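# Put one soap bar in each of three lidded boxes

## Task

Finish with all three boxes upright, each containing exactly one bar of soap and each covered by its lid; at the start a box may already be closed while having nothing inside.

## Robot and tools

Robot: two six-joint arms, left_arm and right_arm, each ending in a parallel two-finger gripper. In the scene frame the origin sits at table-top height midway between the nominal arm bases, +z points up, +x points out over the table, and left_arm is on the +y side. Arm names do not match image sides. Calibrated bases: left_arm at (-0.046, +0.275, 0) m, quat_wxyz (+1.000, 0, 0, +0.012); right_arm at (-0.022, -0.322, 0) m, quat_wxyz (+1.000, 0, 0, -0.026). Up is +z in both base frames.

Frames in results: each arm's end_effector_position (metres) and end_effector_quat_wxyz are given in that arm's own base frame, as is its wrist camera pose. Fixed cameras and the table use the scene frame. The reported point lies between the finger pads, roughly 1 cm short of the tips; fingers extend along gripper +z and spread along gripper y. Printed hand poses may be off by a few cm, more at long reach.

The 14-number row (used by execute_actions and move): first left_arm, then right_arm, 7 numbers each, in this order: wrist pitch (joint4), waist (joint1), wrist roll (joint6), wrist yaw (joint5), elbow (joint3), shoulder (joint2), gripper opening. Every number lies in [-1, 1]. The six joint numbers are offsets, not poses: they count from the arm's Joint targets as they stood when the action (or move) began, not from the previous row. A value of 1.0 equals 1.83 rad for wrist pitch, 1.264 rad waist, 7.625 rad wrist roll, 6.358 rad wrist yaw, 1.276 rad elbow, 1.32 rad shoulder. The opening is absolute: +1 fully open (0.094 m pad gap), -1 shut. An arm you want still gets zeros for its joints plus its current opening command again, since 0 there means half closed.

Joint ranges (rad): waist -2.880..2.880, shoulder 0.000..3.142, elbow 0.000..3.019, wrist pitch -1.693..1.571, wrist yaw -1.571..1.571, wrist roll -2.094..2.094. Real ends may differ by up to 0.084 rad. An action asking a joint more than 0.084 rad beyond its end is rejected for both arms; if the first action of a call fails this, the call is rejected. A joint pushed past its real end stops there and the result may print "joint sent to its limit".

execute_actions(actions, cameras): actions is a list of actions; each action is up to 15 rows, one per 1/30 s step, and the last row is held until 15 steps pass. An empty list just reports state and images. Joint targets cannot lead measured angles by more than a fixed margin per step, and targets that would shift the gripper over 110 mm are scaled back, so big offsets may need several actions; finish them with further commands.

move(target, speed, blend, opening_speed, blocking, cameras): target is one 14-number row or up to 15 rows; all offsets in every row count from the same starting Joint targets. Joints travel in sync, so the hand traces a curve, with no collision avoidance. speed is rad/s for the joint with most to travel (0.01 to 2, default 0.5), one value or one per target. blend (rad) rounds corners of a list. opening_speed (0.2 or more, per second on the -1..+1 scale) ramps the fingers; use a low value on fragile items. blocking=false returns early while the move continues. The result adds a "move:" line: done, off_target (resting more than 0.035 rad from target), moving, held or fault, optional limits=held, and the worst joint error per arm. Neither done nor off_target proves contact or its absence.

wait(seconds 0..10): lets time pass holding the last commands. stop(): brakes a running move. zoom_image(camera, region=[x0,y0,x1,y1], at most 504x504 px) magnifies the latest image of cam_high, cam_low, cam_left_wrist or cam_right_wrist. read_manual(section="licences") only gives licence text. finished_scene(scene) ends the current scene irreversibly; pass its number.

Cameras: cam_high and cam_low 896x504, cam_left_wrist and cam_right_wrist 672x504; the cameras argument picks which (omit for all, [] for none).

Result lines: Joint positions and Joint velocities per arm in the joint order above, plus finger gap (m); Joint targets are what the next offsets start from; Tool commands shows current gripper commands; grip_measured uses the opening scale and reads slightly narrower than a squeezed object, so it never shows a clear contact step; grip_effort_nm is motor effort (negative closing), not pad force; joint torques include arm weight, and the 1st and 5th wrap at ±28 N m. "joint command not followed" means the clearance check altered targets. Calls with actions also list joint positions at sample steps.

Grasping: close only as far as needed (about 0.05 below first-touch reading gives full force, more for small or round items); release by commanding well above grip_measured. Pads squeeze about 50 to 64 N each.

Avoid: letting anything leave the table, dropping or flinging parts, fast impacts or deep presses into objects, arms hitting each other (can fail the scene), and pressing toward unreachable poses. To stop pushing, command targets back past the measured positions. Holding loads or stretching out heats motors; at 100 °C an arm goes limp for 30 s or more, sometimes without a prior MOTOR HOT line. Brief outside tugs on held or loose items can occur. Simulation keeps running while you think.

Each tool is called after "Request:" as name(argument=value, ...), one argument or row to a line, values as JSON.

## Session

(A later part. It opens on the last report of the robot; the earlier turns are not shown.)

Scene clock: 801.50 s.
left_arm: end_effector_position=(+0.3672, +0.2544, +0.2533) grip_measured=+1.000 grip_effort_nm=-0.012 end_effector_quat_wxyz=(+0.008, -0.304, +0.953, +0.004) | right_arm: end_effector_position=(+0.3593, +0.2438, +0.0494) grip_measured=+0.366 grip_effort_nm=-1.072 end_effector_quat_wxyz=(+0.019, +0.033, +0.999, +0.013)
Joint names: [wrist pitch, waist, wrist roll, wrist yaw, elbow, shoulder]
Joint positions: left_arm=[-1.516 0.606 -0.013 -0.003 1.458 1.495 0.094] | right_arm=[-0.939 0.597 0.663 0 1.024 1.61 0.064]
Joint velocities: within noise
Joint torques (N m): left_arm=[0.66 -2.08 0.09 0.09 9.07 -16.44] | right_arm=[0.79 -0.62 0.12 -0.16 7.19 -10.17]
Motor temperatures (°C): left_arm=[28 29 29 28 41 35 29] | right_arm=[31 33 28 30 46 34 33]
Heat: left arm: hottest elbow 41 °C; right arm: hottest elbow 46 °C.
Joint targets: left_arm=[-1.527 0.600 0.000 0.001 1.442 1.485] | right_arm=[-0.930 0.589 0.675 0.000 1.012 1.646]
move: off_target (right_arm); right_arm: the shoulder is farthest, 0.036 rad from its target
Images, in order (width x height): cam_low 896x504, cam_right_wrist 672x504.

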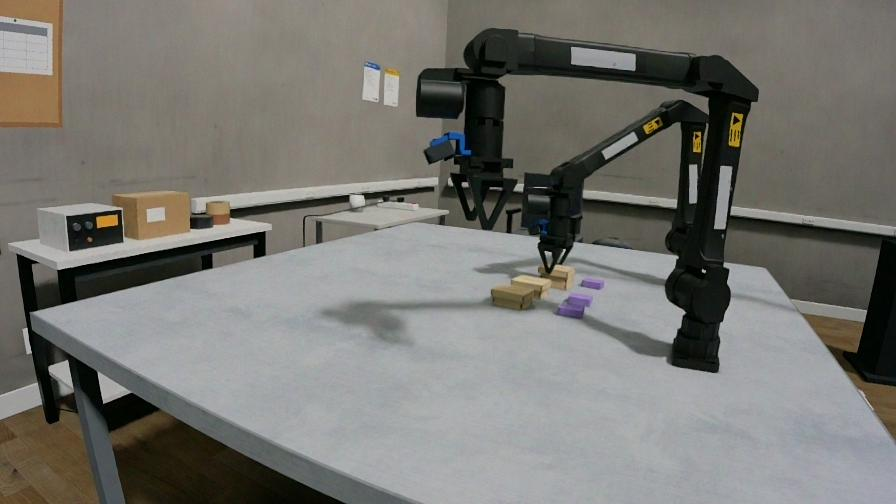

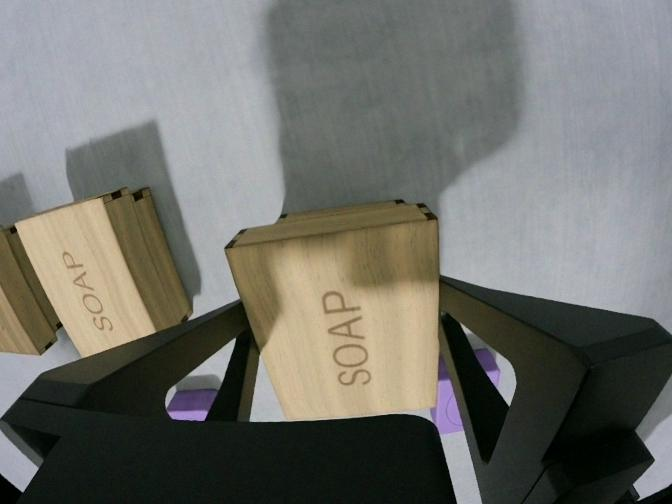

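Request:
move(
  target=[
    [0,0,0,0,0,0,1,0,0,0,0,0,-0.045,0.25],
    [0,0,0,0,0,0,1,-0.0115,-0.0016,0,0,0,-0.045,0.25],
    [0,0,0,0,0,0,1,-0.0115,-0.0016,0,0,0,0.01,0.25],
  ],
  speed=0.08,
  cameras=["cam_right_wrist"],
)

Request:
zoom_image(
  camera="cam_right_wrist",
  region=[200, 160, 460, 290],
)

Scene clock: 829.70 s.
left_arm: end_effector_position=(+0.3672, +0.2544, +0.2533) grip_measured=+1.000 grip_effort_nm=-0.012 end_effector_quat_wxyz=(+0.008, -0.304, +0.953, +0.004) | right_arm: end_effector_position=(+0.3585, +0.2421, +0.0477) grip_measured=+0.366 grip_effort_nm=-1.077 end_effector_quat_wxyz=(+0.015, +0.034, +0.999, +0.011)
Joint names: [wrist pitch, waist, wrist roll, wrist yaw, elbow, shoulder]
Joint positions: left_arm=[-1.516 0.606 -0.013 -0.003 1.458 1.495 0.094] | right_arm=[-0.944 0.595 0.663 0 1.024 1.614 0.064]
Joint velocities: within noise
Joint torques (N m): left_arm=[0.65 -2.02 0.09 0.08 9.07 -16.44] | right_arm=[0.18 -0.56 0.11 -0.15 7.17 -9.47]
Motor temperatures (°C): left_arm=[28 29 29 28 41 35 29] | right_arm=[31 33 28 30 43 32 33]
Heat: left arm: hottest elbow 41 °C; right arm: hottest elbow 43 °C.
Joint targets: left_arm=[-1.527 0.600 0.000 0.001 1.442 1.485] | right_arm=[-0.951 0.587 0.675 -0.001 1.012 1.659]
move: off_target (right_arm); right_arm: the shoulder is farthest, 0.045 rad from its target
Images, in order (width x height): cam_right_wrist 672x504.

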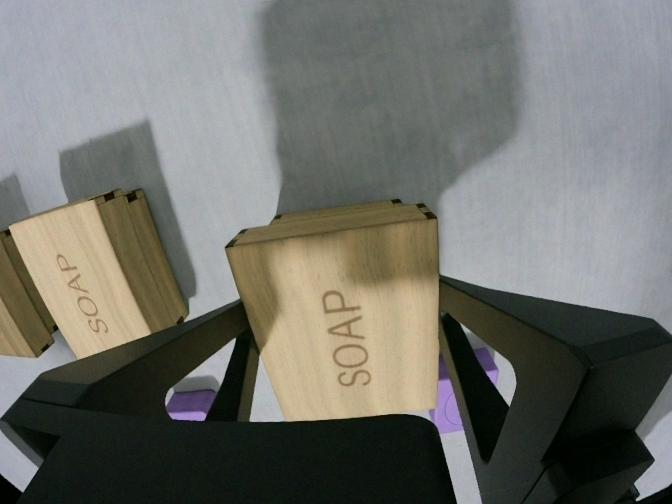

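Scaled by 1.938 from the camera's 672x504 image, which has a finer 960x720 frame.

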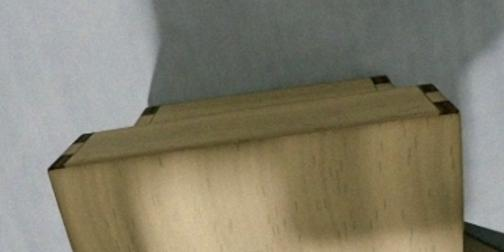

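Request:
move(
  target=[
    [0,0,0,0,0,0,1,0,0,0,0,0,-0.05,0.25],
    [0,0,0,0,0,0,1,-0.0055,0,0,0,0,-0.05,0.25],
    [0,0,0,0,0,0,1,-0.0055,0,0,0,0,0.008,0.25],
  ],
  speed=0.08,
  cameras=["cam_right_wrist"],
)

Request:
zoom_image(
  camera="cam_right_wrist",
  region=[200, 160, 460, 290],
)

Scene clock: 844.20 s.
left_arm: end_effector_position=(+0.3672, +0.2544, +0.2533) grip_measured=+1.000 grip_effort_nm=-0.007 end_effector_quat_wxyz=(+0.008, -0.304, +0.953, +0.004) | right_arm: end_effector_position=(+0.3566, +0.2410, +0.0484) grip_measured=+0.366 grip_effort_nm=-1.072 end_effector_quat_wxyz=(+0.011, +0.034, +0.999, +0.009)
Joint names: [wrist pitch, waist, wrist roll, wrist yaw, elbow, shoulder]
Joint positions: left_arm=[-1.516 0.606 -0.013 -0.003 1.458 1.495 0.094] | right_arm=[-0.954 0.595 0.664 -0.002 1.024 1.612 0.064]
Joint velocities: within noise
Joint torques (N m): left_arm=[0.65 -2.02 0.09 0.09 9.06 -16.44] | right_arm=[0.17 -0.56 0.11 -0.04 7.16 -8.47]
Motor temperatures (°C): left_arm=[28 29 29 28 41 35 29] | right_arm=[31 33 28 30 42 32 33]
Heat: left arm: hottest elbow 41 °C; right arm: hottest elbow 42 °C.
Joint targets: left_arm=[-1.527 0.600 0.000 0.001 1.442 1.485] | right_arm=[-0.961 0.587 0.674 0.000 1.012 1.670]
move: off_target (right_arm); right_arm: the shoulder is farthest, 0.057 rad from its target
Images, in order (width x height): cam_right_wrist 672x504.

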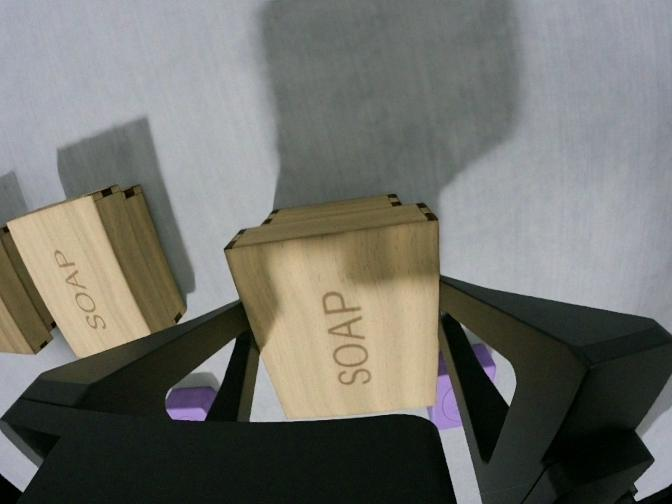

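Scaled by 1.938 from the camera's 672x504 image, which has a finer 960x720 frame.

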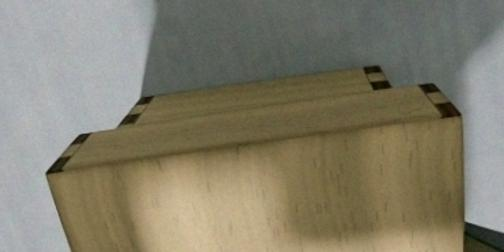

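Request:
move(
  target=[
    [0,0,0,0,0,0,1,0,0,0,0,0,-0.055,0.25],
    [0,0,0,0,0,0,1,0,0.0155,0,0,0,-0.055,0.25],
    [0,0,0,0,0,0,1,0,0.0155,0,0,0,0,0.25],
  ],
  speed=0.08,
  cameras=["cam_right_wrist"],
)

Request:
zoom_image(
  camera="cam_right_wrist",
  region=[200, 160, 460, 290],
)

Scene clock: 856.83 s.
left_arm: end_effector_position=(+0.3672, +0.2544, +0.2533) grip_measured=+1.000 grip_effort_nm=-0.007 end_effector_quat_wxyz=(+0.008, -0.304, +0.953, +0.004) | right_arm: end_effector_position=(+0.3557, +0.2422, +0.0486) grip_measured=+0.366 grip_effort_nm=-1.072 end_effector_quat_wxyz=(+0.011, +0.033, +0.999, +0.009)
Joint names: [wrist pitch, waist, wrist roll, wrist yaw, elbow, shoulder]
Joint positions: left_arm=[-1.516 0.606 -0.013 -0.003 1.458 1.495 0.094] | right_arm=[-0.954 0.598 0.664 -0.002 1.024 1.612 0.064]
Joint velocities: within noise
Joint torques (N m): left_arm=[0.64 -2.02 0.09 0.09 9.06 -16.44] | right_arm=[0.17 0.91 0.11 -0.05 7.13 -8.41]
Motor temperatures (°C): left_arm=[28 29 29 28 41 35 29] | right_arm=[31 33 28 30 42 32 33]
Heat: left arm: hottest elbow 41 °C; right arm: hottest elbow 42 °C.
Joint targets: left_arm=[-1.527 0.600 0.000 0.001 1.442 1.485] | right_arm=[-0.961 0.607 0.675 -0.001 1.012 1.669]
move: off_target (right_arm); right_arm: the shoulder is farthest, 0.058 rad from its target
Images, in order (width x height): cam_right_wrist 672x504.

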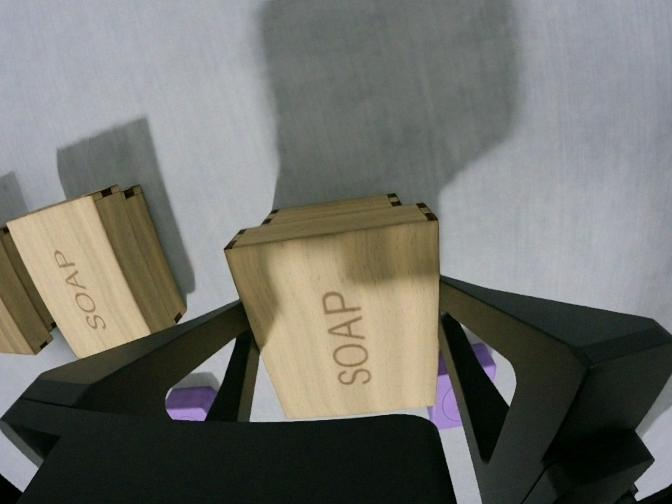

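Scaled by 1.938 from the camera's 672x504 image, which has a finer 960x720 frame.

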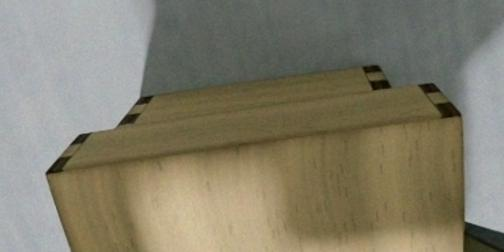

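Request:
move(
  target=[
    [0,0,0,0,0,0,1,0,0,0,0,0,-0.08,0.25],
    [0,0,0,0,0,0,1,0,0.0032,0,0,0,-0.08,0.25],
    [0,0,0,0,0,0,1,0,0.0032,0,0,0,0,0.25],
  ],
  speed=0.1,
  cameras=["cam_right_wrist"],
)

Request:
zoom_image(
  camera="cam_right_wrist",
  region=[200, 160, 460, 290],
)

Scene clock: 872.60 s.
left_arm: end_effector_position=(+0.3672, +0.2544, +0.2533) grip_measured=+1.000 grip_effort_nm=-0.007 end_effector_quat_wxyz=(+0.008, -0.304, +0.953, +0.004) | right_arm: end_effector_position=(+0.3543, +0.2439, +0.0478) grip_measured=+0.366 grip_effort_nm=-1.072 end_effector_quat_wxyz=(+0.011, +0.030, +0.999, +0.008)
Joint names: [wrist pitch, waist, wrist roll, wrist yaw, elbow, shoulder]
Joint positions: left_arm=[-1.516 0.606 -0.013 -0.003 1.458 1.495 0.094] | right_arm=[-0.954 0.604 0.665 0 1.024 1.614 0.064]
Joint velocities: within noise
Joint torques (N m): left_arm=[0.66 -2.08 0.09 0.09 9.09 -16.5] | right_arm=[0.2 0.73 0.11 -0.13 7.12 -8.64]
Motor temperatures (°C): left_arm=[27 29 29 28 41 35 29] | right_arm=[31 33 28 30 41 32 33]
Heat: left arm: hottest elbow 41 °C; right arm: hottest elbow 41 °C.
Joint targets: left_arm=[-1.527 0.600 0.000 0.001 1.442 1.485] | right_arm=[-0.961 0.611 0.675 0.000 1.012 1.670]
move: off_target (right_arm); right_arm: the shoulder is farthest, 0.055 rad from its target
Images, in order (width x height): cam_right_wrist 672x504.

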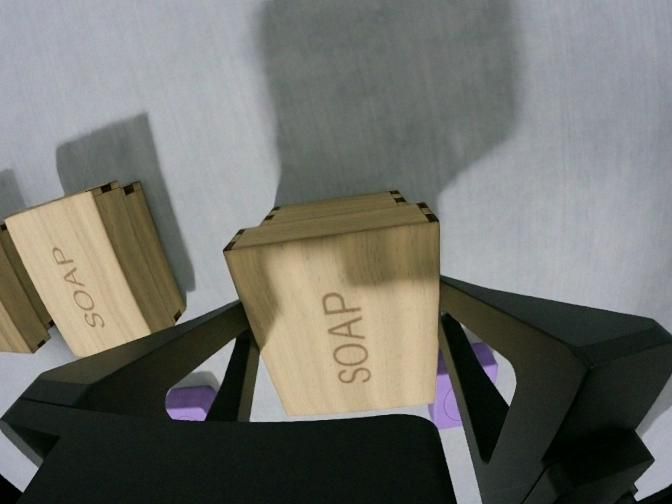

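Scaled by 1.938 from the camera's 672x504 image, which has a finer 960x720 frame.

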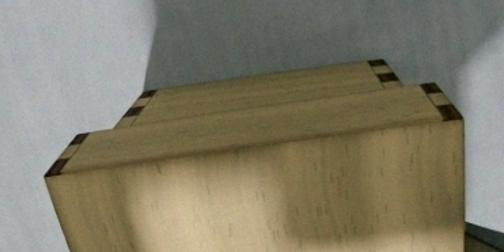

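Request:
move(
  target=[
    [0,0,0,0,0,0,1,0,0,0,0,0,-0.08,0.25],
    [0,0,0,0,0,0,1,0.0105,0,0,0,0,-0.08,0.25],
    [0,0,0,0,0,0,1,0.0105,0,0,0,0,0,0.25],
  ],
  speed=0.1,
  cameras=["cam_right_wrist"],
)

Request:
zoom_image(
  camera="cam_right_wrist",
  region=[200, 160, 460, 290],
)

Scene clock: 885.27 s.
left_arm: end_effector_position=(+0.3672, +0.2544, +0.2533) grip_measured=+1.000 grip_effort_nm=-0.012 end_effector_quat_wxyz=(+0.008, -0.304, +0.953, +0.004) | right_arm: end_effector_position=(+0.3531, +0.2430, +0.0345) grip_measured=+0.366 grip_effort_nm=-1.077 end_effector_quat_wxyz=(+0.000, +0.030, +1.000, +0.000)
Joint names: [wrist pitch, waist, wrist roll, wrist yaw, elbow, shoulder]
Joint positions: left_arm=[-1.516 0.606 -0.013 -0.003 1.458 1.495 0.094] | right_arm=[-0.948 0.604 0.665 0 1.024 1.646 0.064]
Joint velocities: within noise
Joint torques (N m): left_arm=[0.66 -2.08 0.09 0.09 9.06 -16.44] | right_arm=[0.62 0.73 0.1 -0.12 6.93 -11.34]
Motor temperatures (°C): left_arm=[27 29 29 28 41 35 29] | right_arm=[31 33 28 30 41 32 33]
Heat: left arm: hottest elbow 41 °C; right arm: hottest elbow 41 °C.
Joint targets: left_arm=[-1.527 0.600 0.000 0.001 1.442 1.485] | right_arm=[-0.942 0.611 0.675 0.000 1.012 1.670]
move: done
Images, in order (width x height): cam_right_wrist 672x504.

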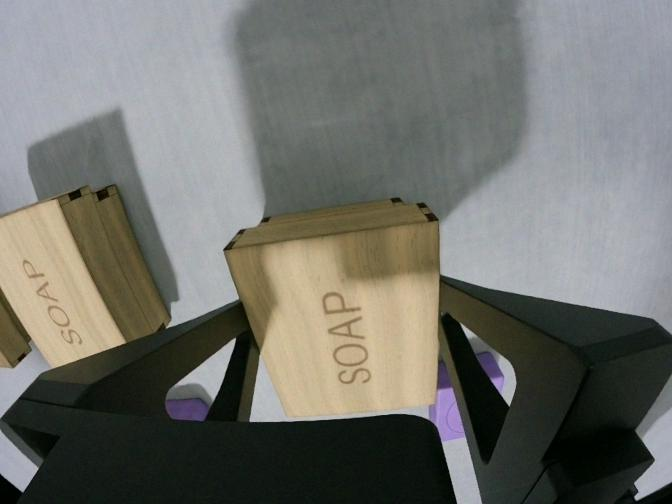

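Scaled by 1.938 from the camera's 672x504 image, which has a finer 960x720 frame.

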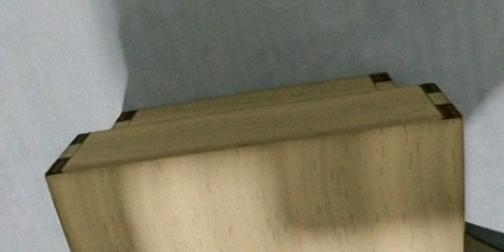

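Request:
move(
  target=[0,0,0,0,0,0,1,0,0,0,0,0,0,1],
  opening_speed=1,
  cameras=[],
)

Request:
move(
  target=[0,0,0,0,0,0,1,0,0,0,0,0.04,-0.15,1],
  cameras=["cam_right_wrist","cam_high","cam_low"],
)

Scene clock: 957.83 s.
left_arm: end_effector_position=(+0.3672, +0.2544, +0.2533) grip_measured=+1.000 grip_effort_nm=-0.012 end_effector_quat_wxyz=(+0.008, -0.304, +0.953, +0.004) | right_arm: end_effector_position=(+0.3530, +0.2430, +0.0342) grip_measured=+0.998 grip_effort_nm=0.042 end_effector_quat_wxyz=(+0.000, +0.030, +1.000, +0.000)
Joint names: [wrist pitch, waist, wrist roll, wrist yaw, elbow, shoulder]
Joint positions: left_arm=[-1.516 0.606 -0.013 -0.003 1.458 1.495 0.094] | right_arm=[-0.948 0.604 0.665 0 1.024 1.647 0.094]
Joint velocities: within noise
Joint torques (N m): left_arm=[0.66 -2.02 0.09 0.09 9.07 -16.44] | right_arm=[0.59 0.73 0.11 -0.12 6.91 -11.4]
Motor temperatures (°C): left_arm=[27 29 29 28 41 35 29] | right_arm=[31 33 28 30 41 31 33]
Heat: left arm: hottest elbow 41 °C; right arm: hottest elbow 41 °C.
Joint targets: left_arm=[-1.527 0.600 0.000 0.001 1.442 1.485] | right_arm=[-0.942 0.611 0.675 0.000 1.012 1.670]
move: done
No camera images: "cameras" was empty.

Scene clock: 958.73 s.
left_arm: end_effector_position=(+0.3672, +0.2544, +0.2533) grip_measured=+1.000 grip_effort_nm=-0.012 end_effector_quat_wxyz=(+0.008, -0.304, +0.953, +0.004) | right_arm: end_effector_position=(+0.3619, +0.2491, +0.1106) grip_measured=+0.998 grip_effort_nm=0.042 end_effector_quat_wxyz=(+0.074, +0.030, +0.995, +0.055)
Joint names: [wrist pitch, waist, wrist roll, wrist yaw, elbow, shoulder]
Joint positions: left_arm=[-1.516 0.606 -0.013 -0.003 1.458 1.495 0.094] | right_arm=[-0.948 0.604 0.665 0 1.024 1.462 0.094]
Joint velocities: within noise
Joint torques (N m): left_arm=[0.64 -2.02 0.1 0.08 9.06 -16.44] | right_arm=[0.91 0.73 0.1 -0.12 12.46 -11.28]
Motor temperatures (°C): left_arm=[27 29 29 28 41 35 29] | right_arm=[31 33 28 30 41 31 33]
Heat: left arm: hottest elbow 41 °C; right arm: hottest elbow 41 °C.
Joint targets: left_arm=[-1.527 0.600 0.000 0.001 1.442 1.485] | right_arm=[-0.942 0.611 0.674 0.000 1.063 1.471]
move: off_target (right_arm); right_arm: the elbow is farthest, 0.039 rad from its target
Images, in order (width x height): cam_high 896x504, cam_low 896x504, cam_right_wrist 672x504.

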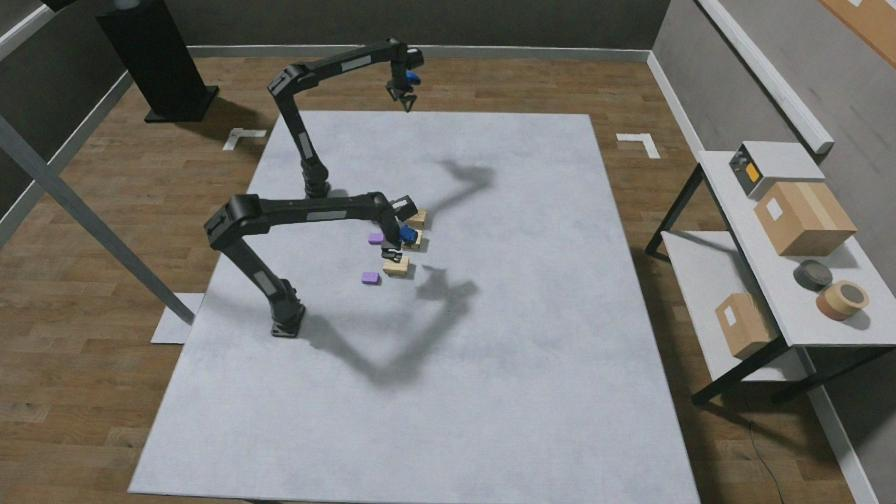

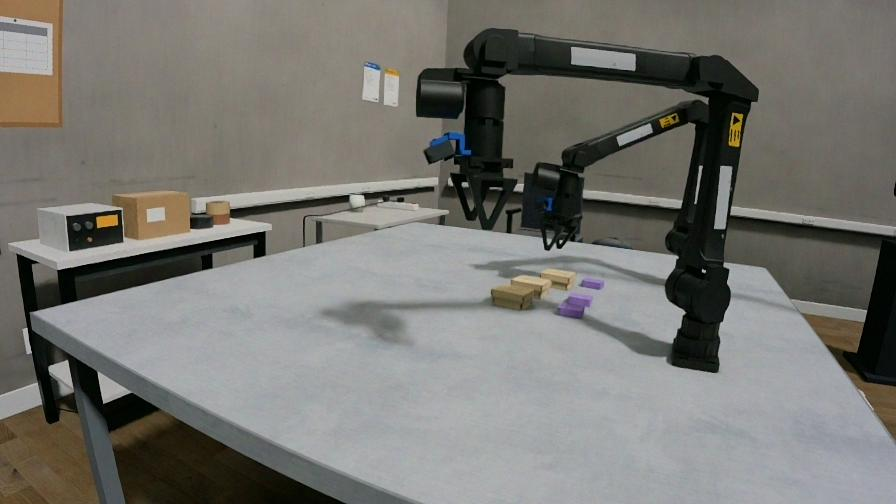

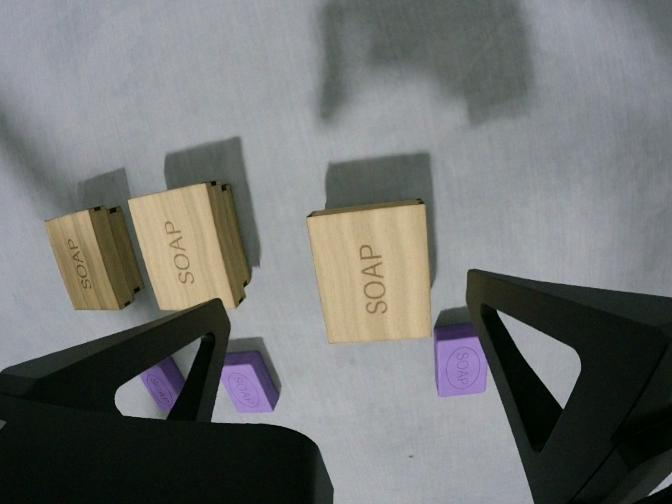

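Request:
move(
  target=[0,0,0,0,0,0,1,-0.1816,0.1169,0.0191,0,0.3175,0.2223,1],
  cameras=["cam_right_wrist"],
)

Scene clock: 976.80 s.
left_arm: end_effector_position=(+0.3672, +0.2544, +0.2533) grip_measured=+1.000 grip_effort_nm=-0.012 end_effector_quat_wxyz=(+0.008, -0.304, +0.953, +0.004) | right_arm: end_effector_position=(+0.3691, +0.3474, +0.1217) grip_measured=+0.998 grip_effort_nm=0.042 end_effector_quat_wxyz=(-0.010, +0.026, +1.000, -0.010)
Joint names: [wrist pitch, waist, wrist roll, wrist yaw, elbow, shoulder]
Joint positions: left_arm=[-1.516 0.606 -0.013 -0.003 1.458 1.495 0.094] | right_arm=[-1.267 0.756 0.808 0 1.408 1.741 0.094]
Joint velocities: within noise
Joint torques (N m): left_arm=[0.65 -2.08 0.09 0.09 9.07 -16.38] | right_arm=[0.09 0.32 0.13 -0.11 14.23 -14.1]
Motor temperatures (°C): left_arm=[27 29 29 28 41 35 29] | right_arm=[31 33 28 30 44 32 32]
Heat: left arm: hottest elbow 41 °C; right arm: hottest elbow 44 °C.
Joint targets: left_arm=[-1.527 0.600 0.000 0.001 1.442 1.485] | right_arm=[-1.274 0.759 0.820 0.000 1.468 1.765]
move: off_target (right_arm); right_arm: the elbow is farthest, 0.060 rad from its target
Images, in order (width x height): cam_right_wrist 672x504.

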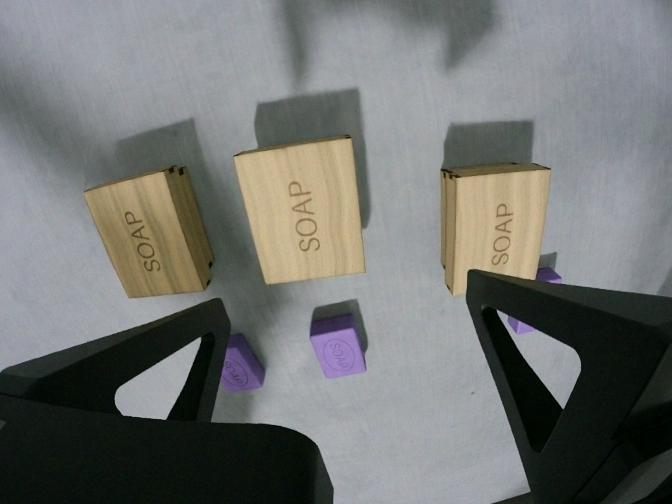

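Request:
move(
  target=[0,0,0,0,0,0,1,0.1292,0.009,0.0005,0,-0.1007,0.0816,1],
  cameras=["cam_right_wrist"],
  speed=0.25,
)

Scene clock: 1031.17 s.
left_arm: end_effector_position=(+0.3672, +0.2544, +0.2533) grip_measured=+1.000 grip_effort_nm=-0.002 end_effector_quat_wxyz=(+0.008, -0.304, +0.953, +0.004) | right_arm: end_effector_position=(+0.3857, +0.3676, +0.0460) grip_measured=+0.998 grip_effort_nm=0.037 end_effector_quat_wxyz=(+0.008, +0.025, +1.000, +0.008)
Joint names: [wrist pitch, waist, wrist roll, wrist yaw, elbow, shoulder]
Joint positions: left_arm=[-1.516 0.606 -0.013 -0.003 1.458 1.495 0.094] | right_arm=[-1.047 0.762 0.812 0 1.351 1.852 0.094]
Joint velocities: within noise
Joint torques (N m): left_arm=[0.66 -2.02 0.09 0.09 9.06 -16.44] | right_arm=[0.79 0.79 0.13 -0.11 7.66 -15.44]
Motor temperatures (°C): left_arm=[27 29 29 28 41 35 29] | right_arm=[31 33 28 30 51 32 31]
Heat: left arm: hottest elbow 41 °C; right arm: hottest elbow 51 °C.
Joint targets: left_arm=[-1.527 0.600 0.000 0.001 1.442 1.485] | right_arm=[-1.038 0.770 0.824 0.000 1.339 1.873]
move: done
Images, in order (width x height): cam_right_wrist 672x504.

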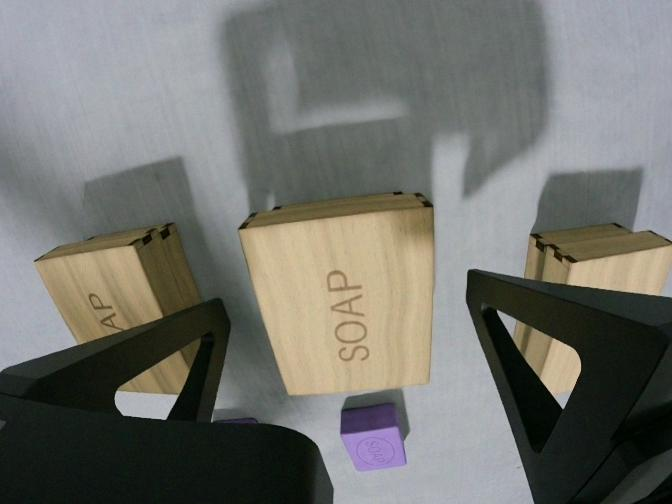

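Request:
move(
  target=[0,0,0,0,0,0,1,0.011,0.0055,0.0008,0,0,0.0178,1],
  cameras=["cam_right_wrist"],
  speed=0.1,
)

Request:
move(
  target=[0,0,0,0,0,0,1,0,0,0,0,0,0,0.25],
  cameras=["cam_right_wrist"],
  opening_speed=0.5,
)

Scene clock: 1046.07 s.
left_arm: end_effector_position=(+0.3672, +0.2544, +0.2533) grip_measured=+1.000 grip_effort_nm=-0.012 end_effector_quat_wxyz=(+0.008, -0.304, +0.953, +0.004) | right_arm: end_effector_position=(+0.3854, +0.3727, +0.0370) grip_measured=+0.998 grip_effort_nm=0.037 end_effector_quat_wxyz=(+0.009, +0.025, +1.000, +0.009)
Joint names: [wrist pitch, waist, wrist roll, wrist yaw, elbow, shoulder]
Joint positions: left_arm=[-1.516 0.606 -0.013 -0.003 1.458 1.495 0.094] | right_arm=[-1.027 0.769 0.819 0 1.351 1.87 0.094]
Joint velocities: within noise
Joint torques (N m): left_arm=[0.66 -2.08 0.09 0.09 9.09 -16.44] | right_arm=[0.77 0.79 0.11 -0.12 7.57 -15.15]
Motor temperatures (°C): left_arm=[27 29 29 28 41 35 29] | right_arm=[31 33 28 30 48 32 31]
Heat: left arm: hottest elbow 41 °C; right arm: hottest elbow 48 °C.
Joint targets: left_arm=[-1.527 0.600 0.000 0.001 1.442 1.485] | right_arm=[-1.018 0.777 0.830 0.000 1.339 1.896]
move: done
Images, in order (width x height): cam_right_wrist 672x504.

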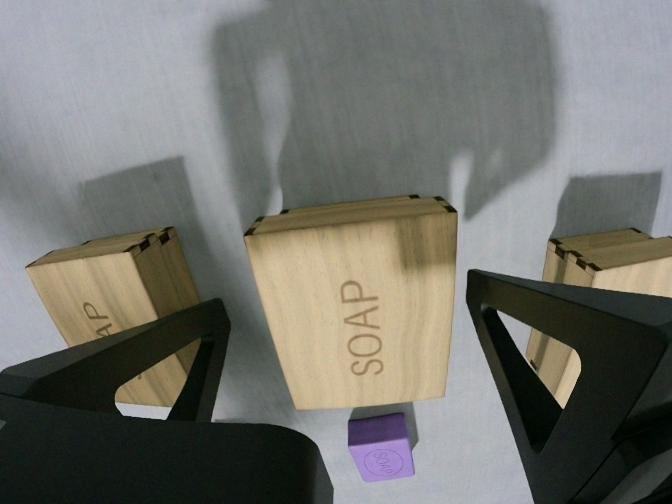

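Scene clock: 1047.77 s.
left_arm: end_effector_position=(+0.3672, +0.2544, +0.2533) grip_measured=+1.000 grip_effort_nm=-0.007 end_effector_quat_wxyz=(+0.008, -0.304, +0.953, +0.004) | right_arm: end_effector_position=(+0.3854, +0.3727, +0.0370) grip_measured=+0.362 grip_effort_nm=-1.033 end_effector_quat_wxyz=(+0.009, +0.025, +1.000, +0.009)
Joint names: [wrist pitch, waist, wrist roll, wrist yaw, elbow, shoulder]
Joint positions: left_arm=[-1.516 0.606 -0.013 -0.003 1.458 1.495 0.094] | right_arm=[-1.027 0.769 0.819 0 1.351 1.87 0.064]
Joint velocities: within noise
Joint torques (N m): left_arm=[0.66 -2.02 0.09 0.09 9.06 -16.44] | right_arm=[0.73 0.79 0.12 -0.11 7.57 -15.21]
Motor temperatures (°C): left_arm=[27 29 29 28 41 35 29] | right_arm=[31 33 28 30 47 32 31]
Heat: left arm: hottest elbow 41 °C; right arm: hottest elbow 47 °C.
Joint targets: left_arm=[-1.527 0.600 0.000 0.001 1.442 1.485] | right_arm=[-1.018 0.777 0.830 0.000 1.339 1.896]
move: done
Images, in order (width x height): cam_right_wrist 672x504.

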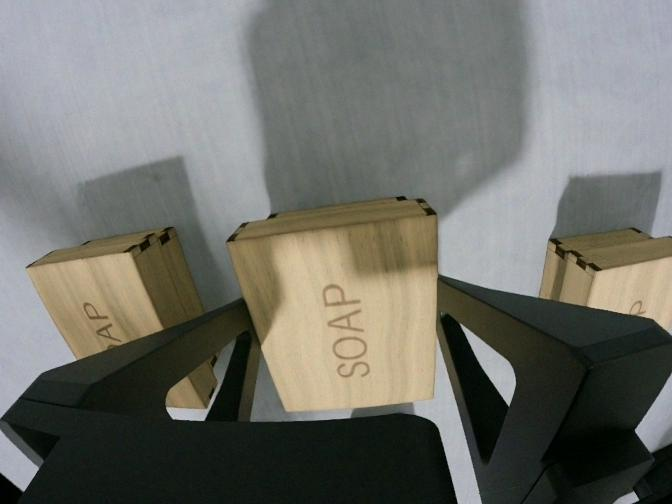

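Request:
move(
  target=[0,0,0,0,0,0,1,-0.038,0,0,0,0.0635,-0.0545,0.25],
  cameras=["cam_right_wrist"],
  speed=0.15,
)

Scene clock: 1065.63 s.
left_arm: end_effector_position=(+0.3672, +0.2544, +0.2533) grip_measured=+1.000 grip_effort_nm=-0.007 end_effector_quat_wxyz=(+0.008, -0.304, +0.953, +0.004) | right_arm: end_effector_position=(+0.3838, +0.3711, +0.0619) grip_measured=+0.359 grip_effort_nm=-1.082 end_effector_quat_wxyz=(+0.009, +0.025, +1.000, +0.010)
Joint names: [wrist pitch, waist, wrist roll, wrist yaw, elbow, shoulder]
Joint positions: left_arm=[-1.516 0.606 -0.013 -0.003 1.458 1.495 0.094] | right_arm=[-1.08 0.769 0.819 0 1.369 1.833 0.064]
Joint velocities: within noise
Joint torques (N m): left_arm=[0.66 -2.02 0.09 0.09 9.06 -16.5] | right_arm=[0.23 0.85 0.11 -0.11 13.11 -17.9]
Motor temperatures (°C): left_arm=[27 29 29 28 41 35 29] | right_arm=[31 33 28 30 45 33 32]
Heat: left arm: hottest elbow 41 °C; right arm: hottest elbow 45 °C.
Joint targets: left_arm=[-1.527 0.600 0.000 0.001 1.442 1.485] | right_arm=[-1.087 0.777 0.830 0.000 1.420 1.824]
move: off_target (right_arm); right_arm: the elbow is farthest, 0.051 rad from its target
Images, in order (width x height): cam_right_wrist 672x504.

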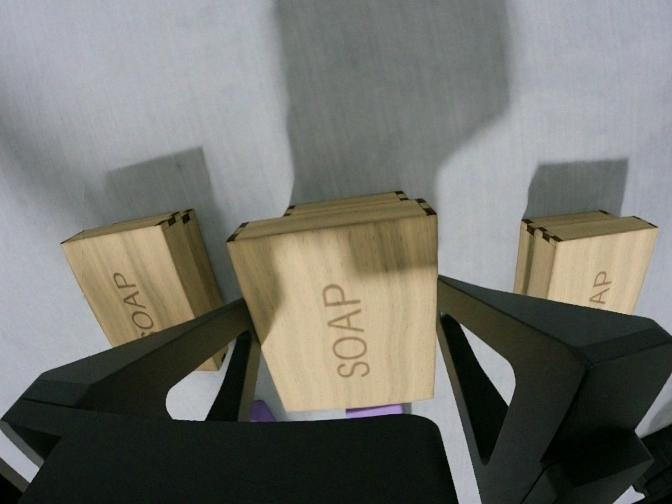

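Request:
move(
  target=[
    [0,0,0,0,0,0,1,-0.08,0,0,0,0.0,-0.12,0.25],
    [0,0,0,0,0,0,1,-0.0937,0,0,0,-0.2388,-0.3003,0.25],
  ],
  cameras=["cam_right_wrist"],
  speed=0.4,
  blend=0.05,
)

Request:
zoom_image(
  camera="cam_right_wrist",
  region=[200, 40, 460, 240],
)

Scene clock: 1086.93 s.
left_arm: end_effector_position=(+0.3672, +0.2544, +0.2533) grip_measured=+1.000 grip_effort_nm=-0.012 end_effector_quat_wxyz=(+0.008, -0.304, +0.953, +0.004) | right_arm: end_effector_position=(+0.2921, +0.2823, +0.1548) grip_measured=+0.359 grip_effort_nm=-1.082 end_effector_quat_wxyz=(+0.005, +0.025, +1.000, +0.005)
Joint names: [wrist pitch, waist, wrist roll, wrist yaw, elbow, shoulder]
Joint positions: left_arm=[-1.516 0.606 -0.013 -0.003 1.458 1.495 0.094] | right_arm=[-1.253 0.769 0.819 0 1.132 1.436 0.064]
Joint velocities: within noise
Joint torques (N m): left_arm=[0.65 -2.08 0.09 0.09 9.07 -16.44] | right_arm=[0.18 0.79 0.11 -0.12 7.98 -12.16]
Motor temperatures (°C): left_arm=[27 29 29 28 41 35 29] | right_arm=[31 33 28 30 48 33 32]
Heat: left arm: hottest elbow 41 °C; right arm: hottest elbow 48 °C.
Joint targets: left_arm=[-1.527 0.600 0.000 0.001 1.442 1.485] | right_arm=[-1.259 0.777 0.830 0.000 1.116 1.428]
move: done
Images, in order (width x height): cam_right_wrist 672x504.

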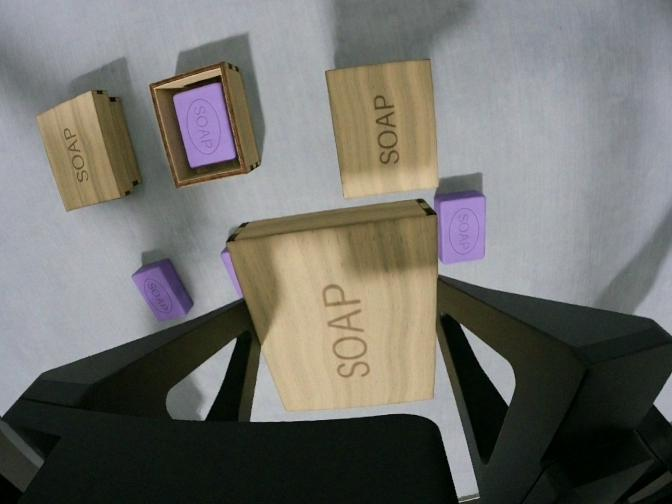

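Scaled by 1.938 from the camera's 672x504 image, which has a finer 960x720 frame.

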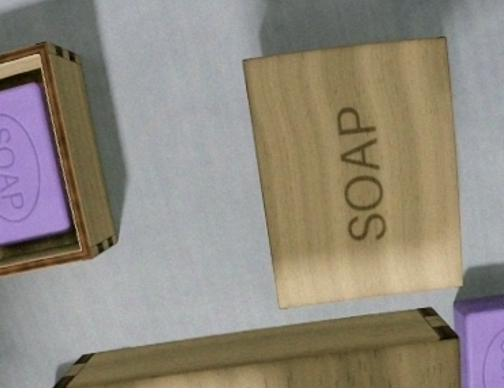

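Request:
move(
  target=[
    [0,0,0,0,0,0,1,0.05,0,0,0,0.277,0.198,0.25],
    [0,0,0,0,0,0,1,0.102,0,0,0,0.189,0.322,0.25],
  ],
  cameras=["cam_right_wrist"],
  speed=[0.4,0.25],
)

Request:
zoom_image(
  camera="cam_right_wrist",
  region=[200, 160, 460, 290],
)

Scene clock: 1105.33 s.
left_arm: end_effector_position=(+0.3672, +0.2544, +0.2533) grip_measured=+1.000 grip_effort_nm=-0.017 end_effector_quat_wxyz=(+0.008, -0.304, +0.953, +0.004) | right_arm: end_effector_position=(+0.3824, +0.3697, +0.0588) grip_measured=+0.359 grip_effort_nm=-1.077 end_effector_quat_wxyz=(+0.006, +0.025, +1.000, +0.007)
Joint names: [wrist pitch, waist, wrist roll, wrist yaw, elbow, shoulder]
Joint positions: left_arm=[-1.516 0.606 -0.013 -0.003 1.458 1.495 0.094] | right_arm=[-1.081 0.769 0.819 0 1.366 1.837 0.064]
Joint velocities: within noise
Joint torques (N m): left_arm=[0.65 -2.08 0.09 0.09 9.07 -16.38] | right_arm=[0.73 0.79 0.11 -0.11 7.87 -15.09]
Motor temperatures (°C): left_arm=[27 29 29 28 41 35 29] | right_arm=[30 33 28 30 46 33 32]
Heat: left arm: hottest elbow 41 °C; right arm: hottest elbow 46 °C.
Joint targets: left_arm=[-1.527 0.600 0.000 0.001 1.442 1.485] | right_arm=[-1.072 0.777 0.830 0.000 1.357 1.853]
move: done
Images, in order (width x height): cam_right_wrist 672x504.

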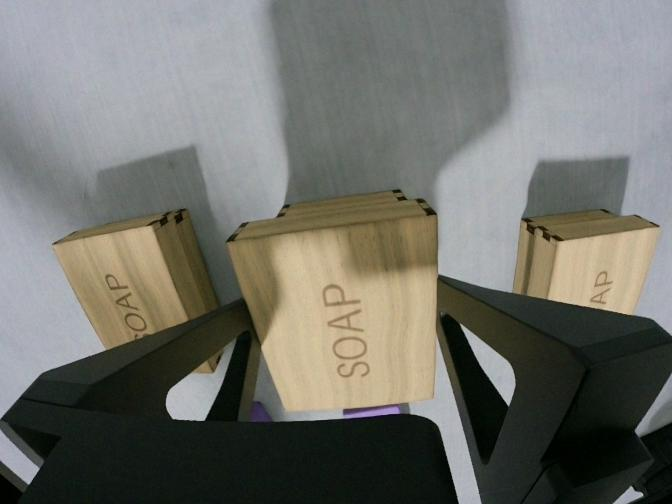

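Scaled by 1.938 from the camera's 672x504 image, which has a finer 960x720 frame.

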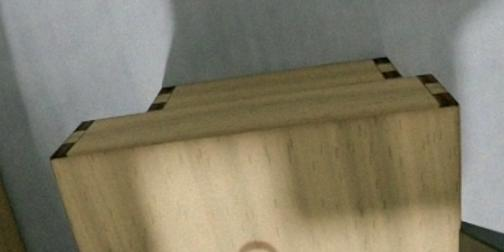

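Request:
move(
  target=[0,0,0,0,0,0,1,0.011,0,0,0,0,0.0133,0.25],
  cameras=["cam_right_wrist","cam_low"],
  speed=0.1,
)

Request:
zoom_image(
  camera="cam_right_wrist",
  region=[200, 160, 460, 290],
)

Request:
zoom_image(
  camera="cam_low",
  region=[480, 240, 600, 320],
)

Scene clock: 1119.30 s.
left_arm: end_effector_position=(+0.3672, +0.2544, +0.2533) grip_measured=+1.000 grip_effort_nm=-0.012 end_effector_quat_wxyz=(+0.008, -0.304, +0.953, +0.004) | right_arm: end_effector_position=(+0.3856, +0.3728, +0.0554) grip_measured=+0.359 grip_effort_nm=-1.082 end_effector_quat_wxyz=(+0.011, +0.025, +1.000, +0.011)
Joint names: [wrist pitch, waist, wrist roll, wrist yaw, elbow, shoulder]
Joint positions: left_arm=[-1.516 0.606 -0.013 -0.003 1.458 1.495 0.094] | right_arm=[-1.061 0.769 0.819 0 1.366 1.844 0.064]
Joint velocities: within noise
Joint torques (N m): left_arm=[0.66 -2.02 0.09 0.09 9.07 -16.44] | right_arm=[0.72 0.79 0.11 -0.11 7.97 -14.8]
Motor temperatures (°C): left_arm=[27 29 29 28 41 35 29] | right_arm=[30 33 28 30 45 34 32]
Heat: left arm: hottest elbow 41 °C; right arm: hottest elbow 45 °C.
Joint targets: left_arm=[-1.527 0.600 0.000 0.001 1.442 1.485] | right_arm=[-1.052 0.777 0.830 0.000 1.357 1.870]
move: done
Images, in order (width x height): cam_low 896x504, cam_right_wrist 672x504.

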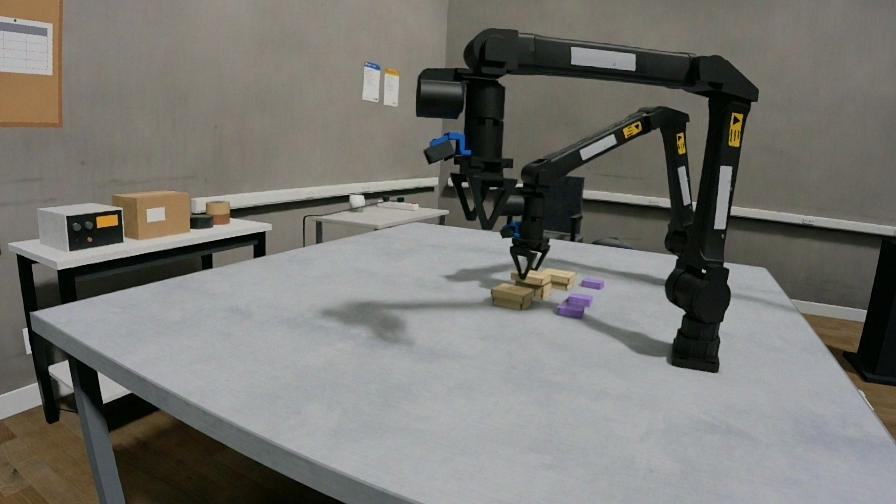

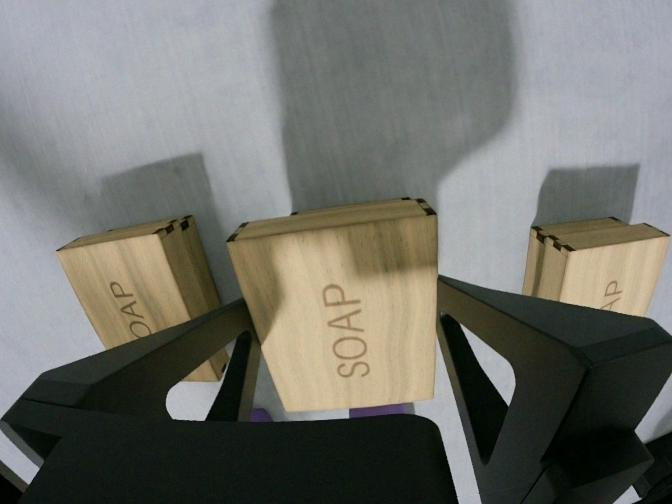

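Scaled by 1.938 from the camera's 672x504 image, which has a finer 960x720 frame.

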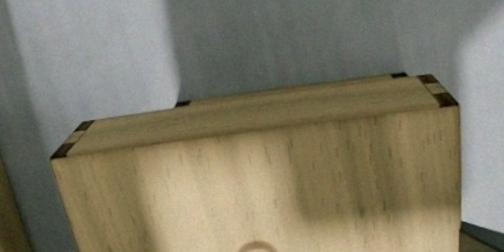

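Scaled by 4.200 from the camera's 896x504 image, which has a finer 1280x720 frame.

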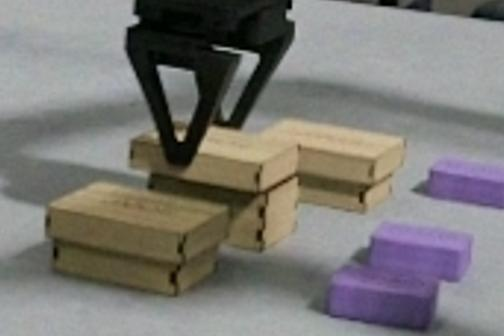

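Request:
move(
  target=[0,0,0,0,0,0,1,0.0025,0,0,0,-0.0115,0,0.25],
  cameras=["cam_right_wrist","cam_low"],
  speed=0.1,
)

Request:
zoom_image(
  camera="cam_right_wrist",
  region=[200, 160, 460, 290],
)

Scene clock: 1148.00 s.
left_arm: end_effector_position=(+0.3672, +0.2544, +0.2533) grip_measured=+1.000 grip_effort_nm=-0.012 end_effector_quat_wxyz=(+0.008, -0.304, +0.953, +0.004) | right_arm: end_effector_position=(+0.3836, +0.3709, +0.0522) grip_measured=+0.359 grip_effort_nm=-1.077 end_effector_quat_wxyz=(+0.009, +0.025, +1.000, +0.010)
Joint names: [wrist pitch, waist, wrist roll, wrist yaw, elbow, shoulder]
Joint positions: left_arm=[-1.516 0.606 -0.013 -0.003 1.458 1.495 0.094] | right_arm=[-1.056 0.769 0.819 0 1.357 1.844 0.064]
Joint velocities: within noise
Joint torques (N m): left_arm=[0.65 -2.08 0.09 0.09 9.07 -16.44] | right_arm=[0.75 0.73 0.11 -0.11 7.49 -15.03]
Motor temperatures (°C): left_arm=[27 29 29 28 41 35 29] | right_arm=[30 33 28 30 44 34 33]
Heat: left arm: hottest elbow 41 °C; right arm: hottest elbow 44 °C.
Joint targets: left_arm=[-1.527 0.600 0.000 0.001 1.442 1.485] | right_arm=[-1.047 0.777 0.830 0.000 1.342 1.870]
move: done
Images, in order (width x height): cam_low 896x504, cam_right_wrist 672x504.

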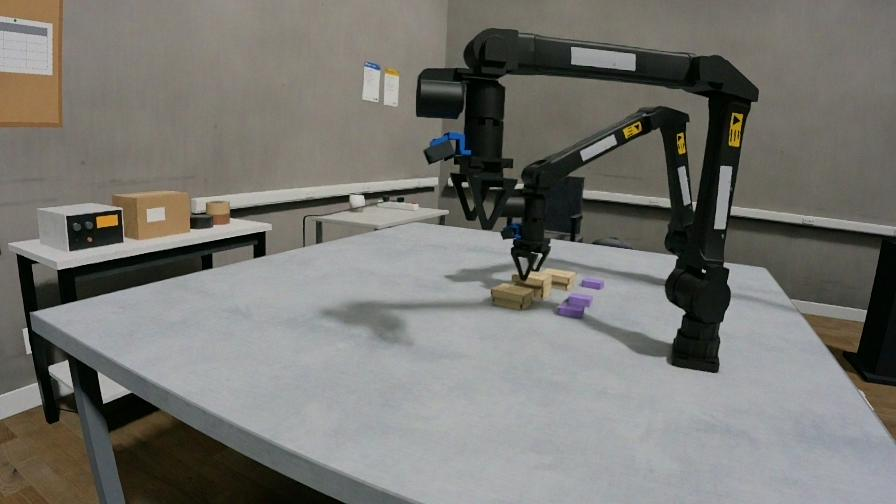

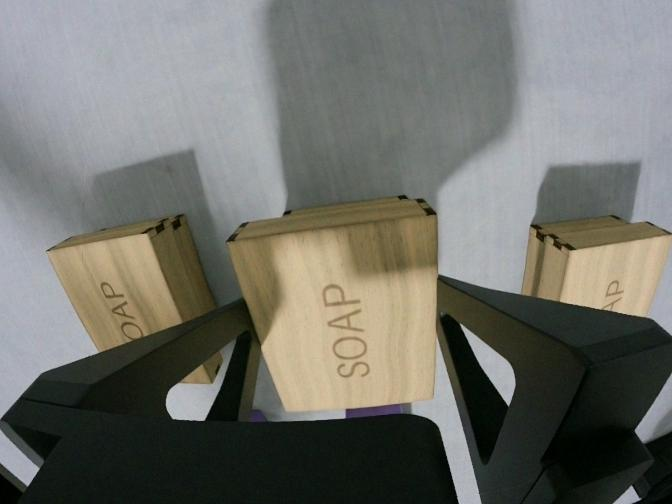

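Scaled by 1.938 from the camera's 672x504 image, which has a finer 960x720 frame.

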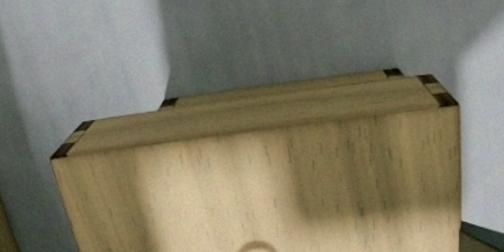

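Request:
move(
  target=[0,0,0,0,0,0,1,0.001,0,0,0,-0.008,0,0.25],
  cameras=["cam_right_wrist"],
  speed=0.1,
)

Request:
zoom_image(
  camera="cam_right_wrist",
  region=[200, 160, 460, 290],
)

Scene clock: 1162.63 s.
left_arm: end_effector_position=(+0.3672, +0.2544, +0.2533) grip_measured=+1.000 grip_effort_nm=-0.012 end_effector_quat_wxyz=(+0.008, -0.304, +0.953, +0.004) | right_arm: end_effector_position=(+0.3833, +0.3706, +0.0517) grip_measured=+0.359 grip_effort_nm=-1.077 end_effector_quat_wxyz=(+0.009, +0.025, +1.000, +0.010)
Joint names: [wrist pitch, waist, wrist roll, wrist yaw, elbow, shoulder]
Joint positions: left_arm=[-1.516 0.606 -0.013 -0.003 1.458 1.495 0.094] | right_arm=[-1.055 0.769 0.819 0 1.355 1.844 0.064]
Joint velocities: within noise
Joint torques (N m): left_arm=[0.65 -2.02 0.09 0.08 9.06 -16.44] | right_arm=[0.8 0.79 0.11 -0.11 6.74 -14.97]
Motor temperatures (°C): left_arm=[27 29 29 28 41 35 29] | right_arm=[30 33 28 30 43 34 33]
Heat: left arm: hottest elbow 41 °C; right arm: hottest elbow 43 °C.
Joint targets: left_arm=[-1.527 0.600 0.000 0.001 1.442 1.485] | right_arm=[-1.046 0.777 0.830 0.000 1.332 1.870]
move: done
Images, in order (width x height): cam_right_wrist 672x504.

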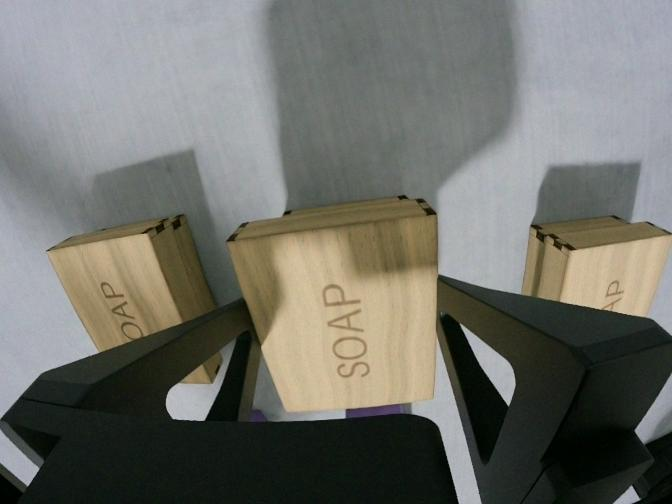

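Scaled by 1.938 from the camera's 672x504 image, which has a finer 960x720 frame.

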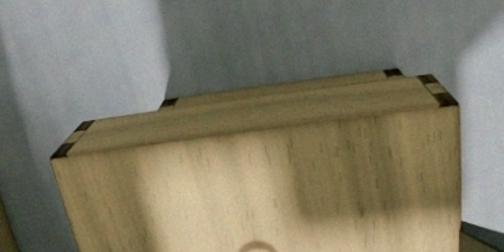

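Request:
move(
  target=[
    [0,0,0,0,0,0,1,0.0,0,0,0,0.0024,-0.08,0.25],
    [0,0,0,0,0,0,1,0.0,0,0,0,0.0024,-0.005,0.25],
  ],
  cameras=["cam_right_wrist"],
  speed=0.15,
)

Request:
zoom_image(
  camera="cam_right_wrist",
  region=[200, 160, 460, 290],
)

Scene clock: 1180.07 s.
left_arm: end_effector_position=(+0.3672, +0.2544, +0.2533) grip_measured=+1.000 grip_effort_nm=-0.007 end_effector_quat_wxyz=(+0.008, -0.304, +0.953, +0.004) | right_arm: end_effector_position=(+0.3811, +0.3687, +0.0515) grip_measured=+0.359 grip_effort_nm=-1.077 end_effector_quat_wxyz=(+0.009, +0.025, +1.000, +0.010)
Joint names: [wrist pitch, waist, wrist roll, wrist yaw, elbow, shoulder]
Joint positions: left_arm=[-1.516 0.606 -0.013 -0.003 1.458 1.495 0.094] | right_arm=[-1.051 0.77 0.82 0 1.345 1.837 0.064]
Joint velocities: left_arm=[within noise] | right_arm=[0.002 0.015 0.037 0.022 -0.002 -0.044 0.002]
Joint torques (N m): left_arm=[0.66 -2.08 0.09 0.09 9.07 -16.44] | right_arm=[0.64 0.73 0.11 -0.11 7.86 -14.92]
Motor temperatures (°C): left_arm=[27 29 29 28 41 35 29] | right_arm=[30 33 28 30 43 34 33]
Heat: left arm: hottest elbow 41 °C; right arm: hottest elbow 43 °C.
Joint targets: left_arm=[-1.527 0.600 0.000 0.001 1.442 1.485] | right_arm=[-1.046 0.777 0.830 0.000 1.335 1.864]
move: done
Images, in order (width x height): cam_right_wrist 672x504.

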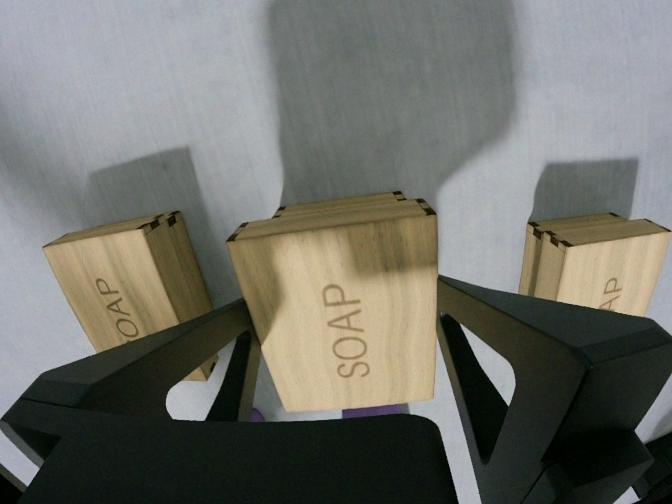

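Scaled by 1.938 from the camera's 672x504 image, which has a finer 960x720 frame.

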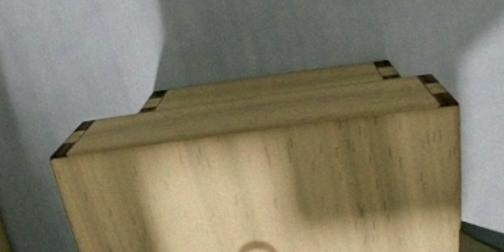

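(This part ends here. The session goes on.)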